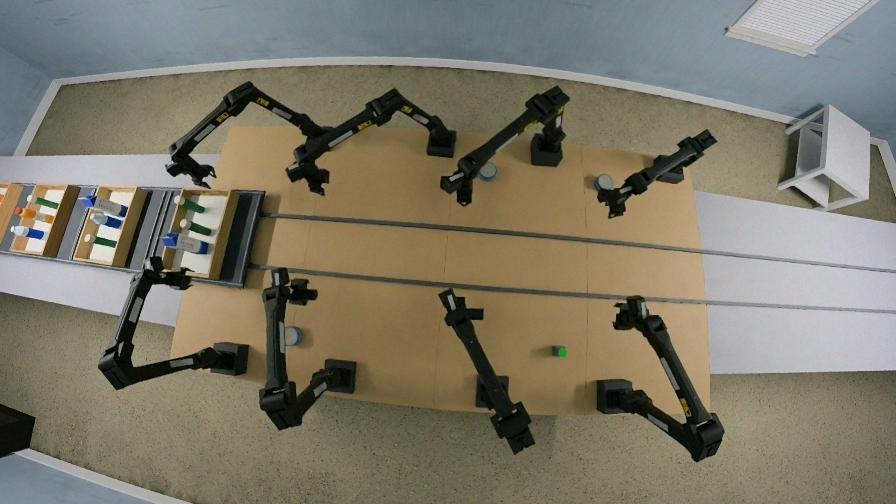

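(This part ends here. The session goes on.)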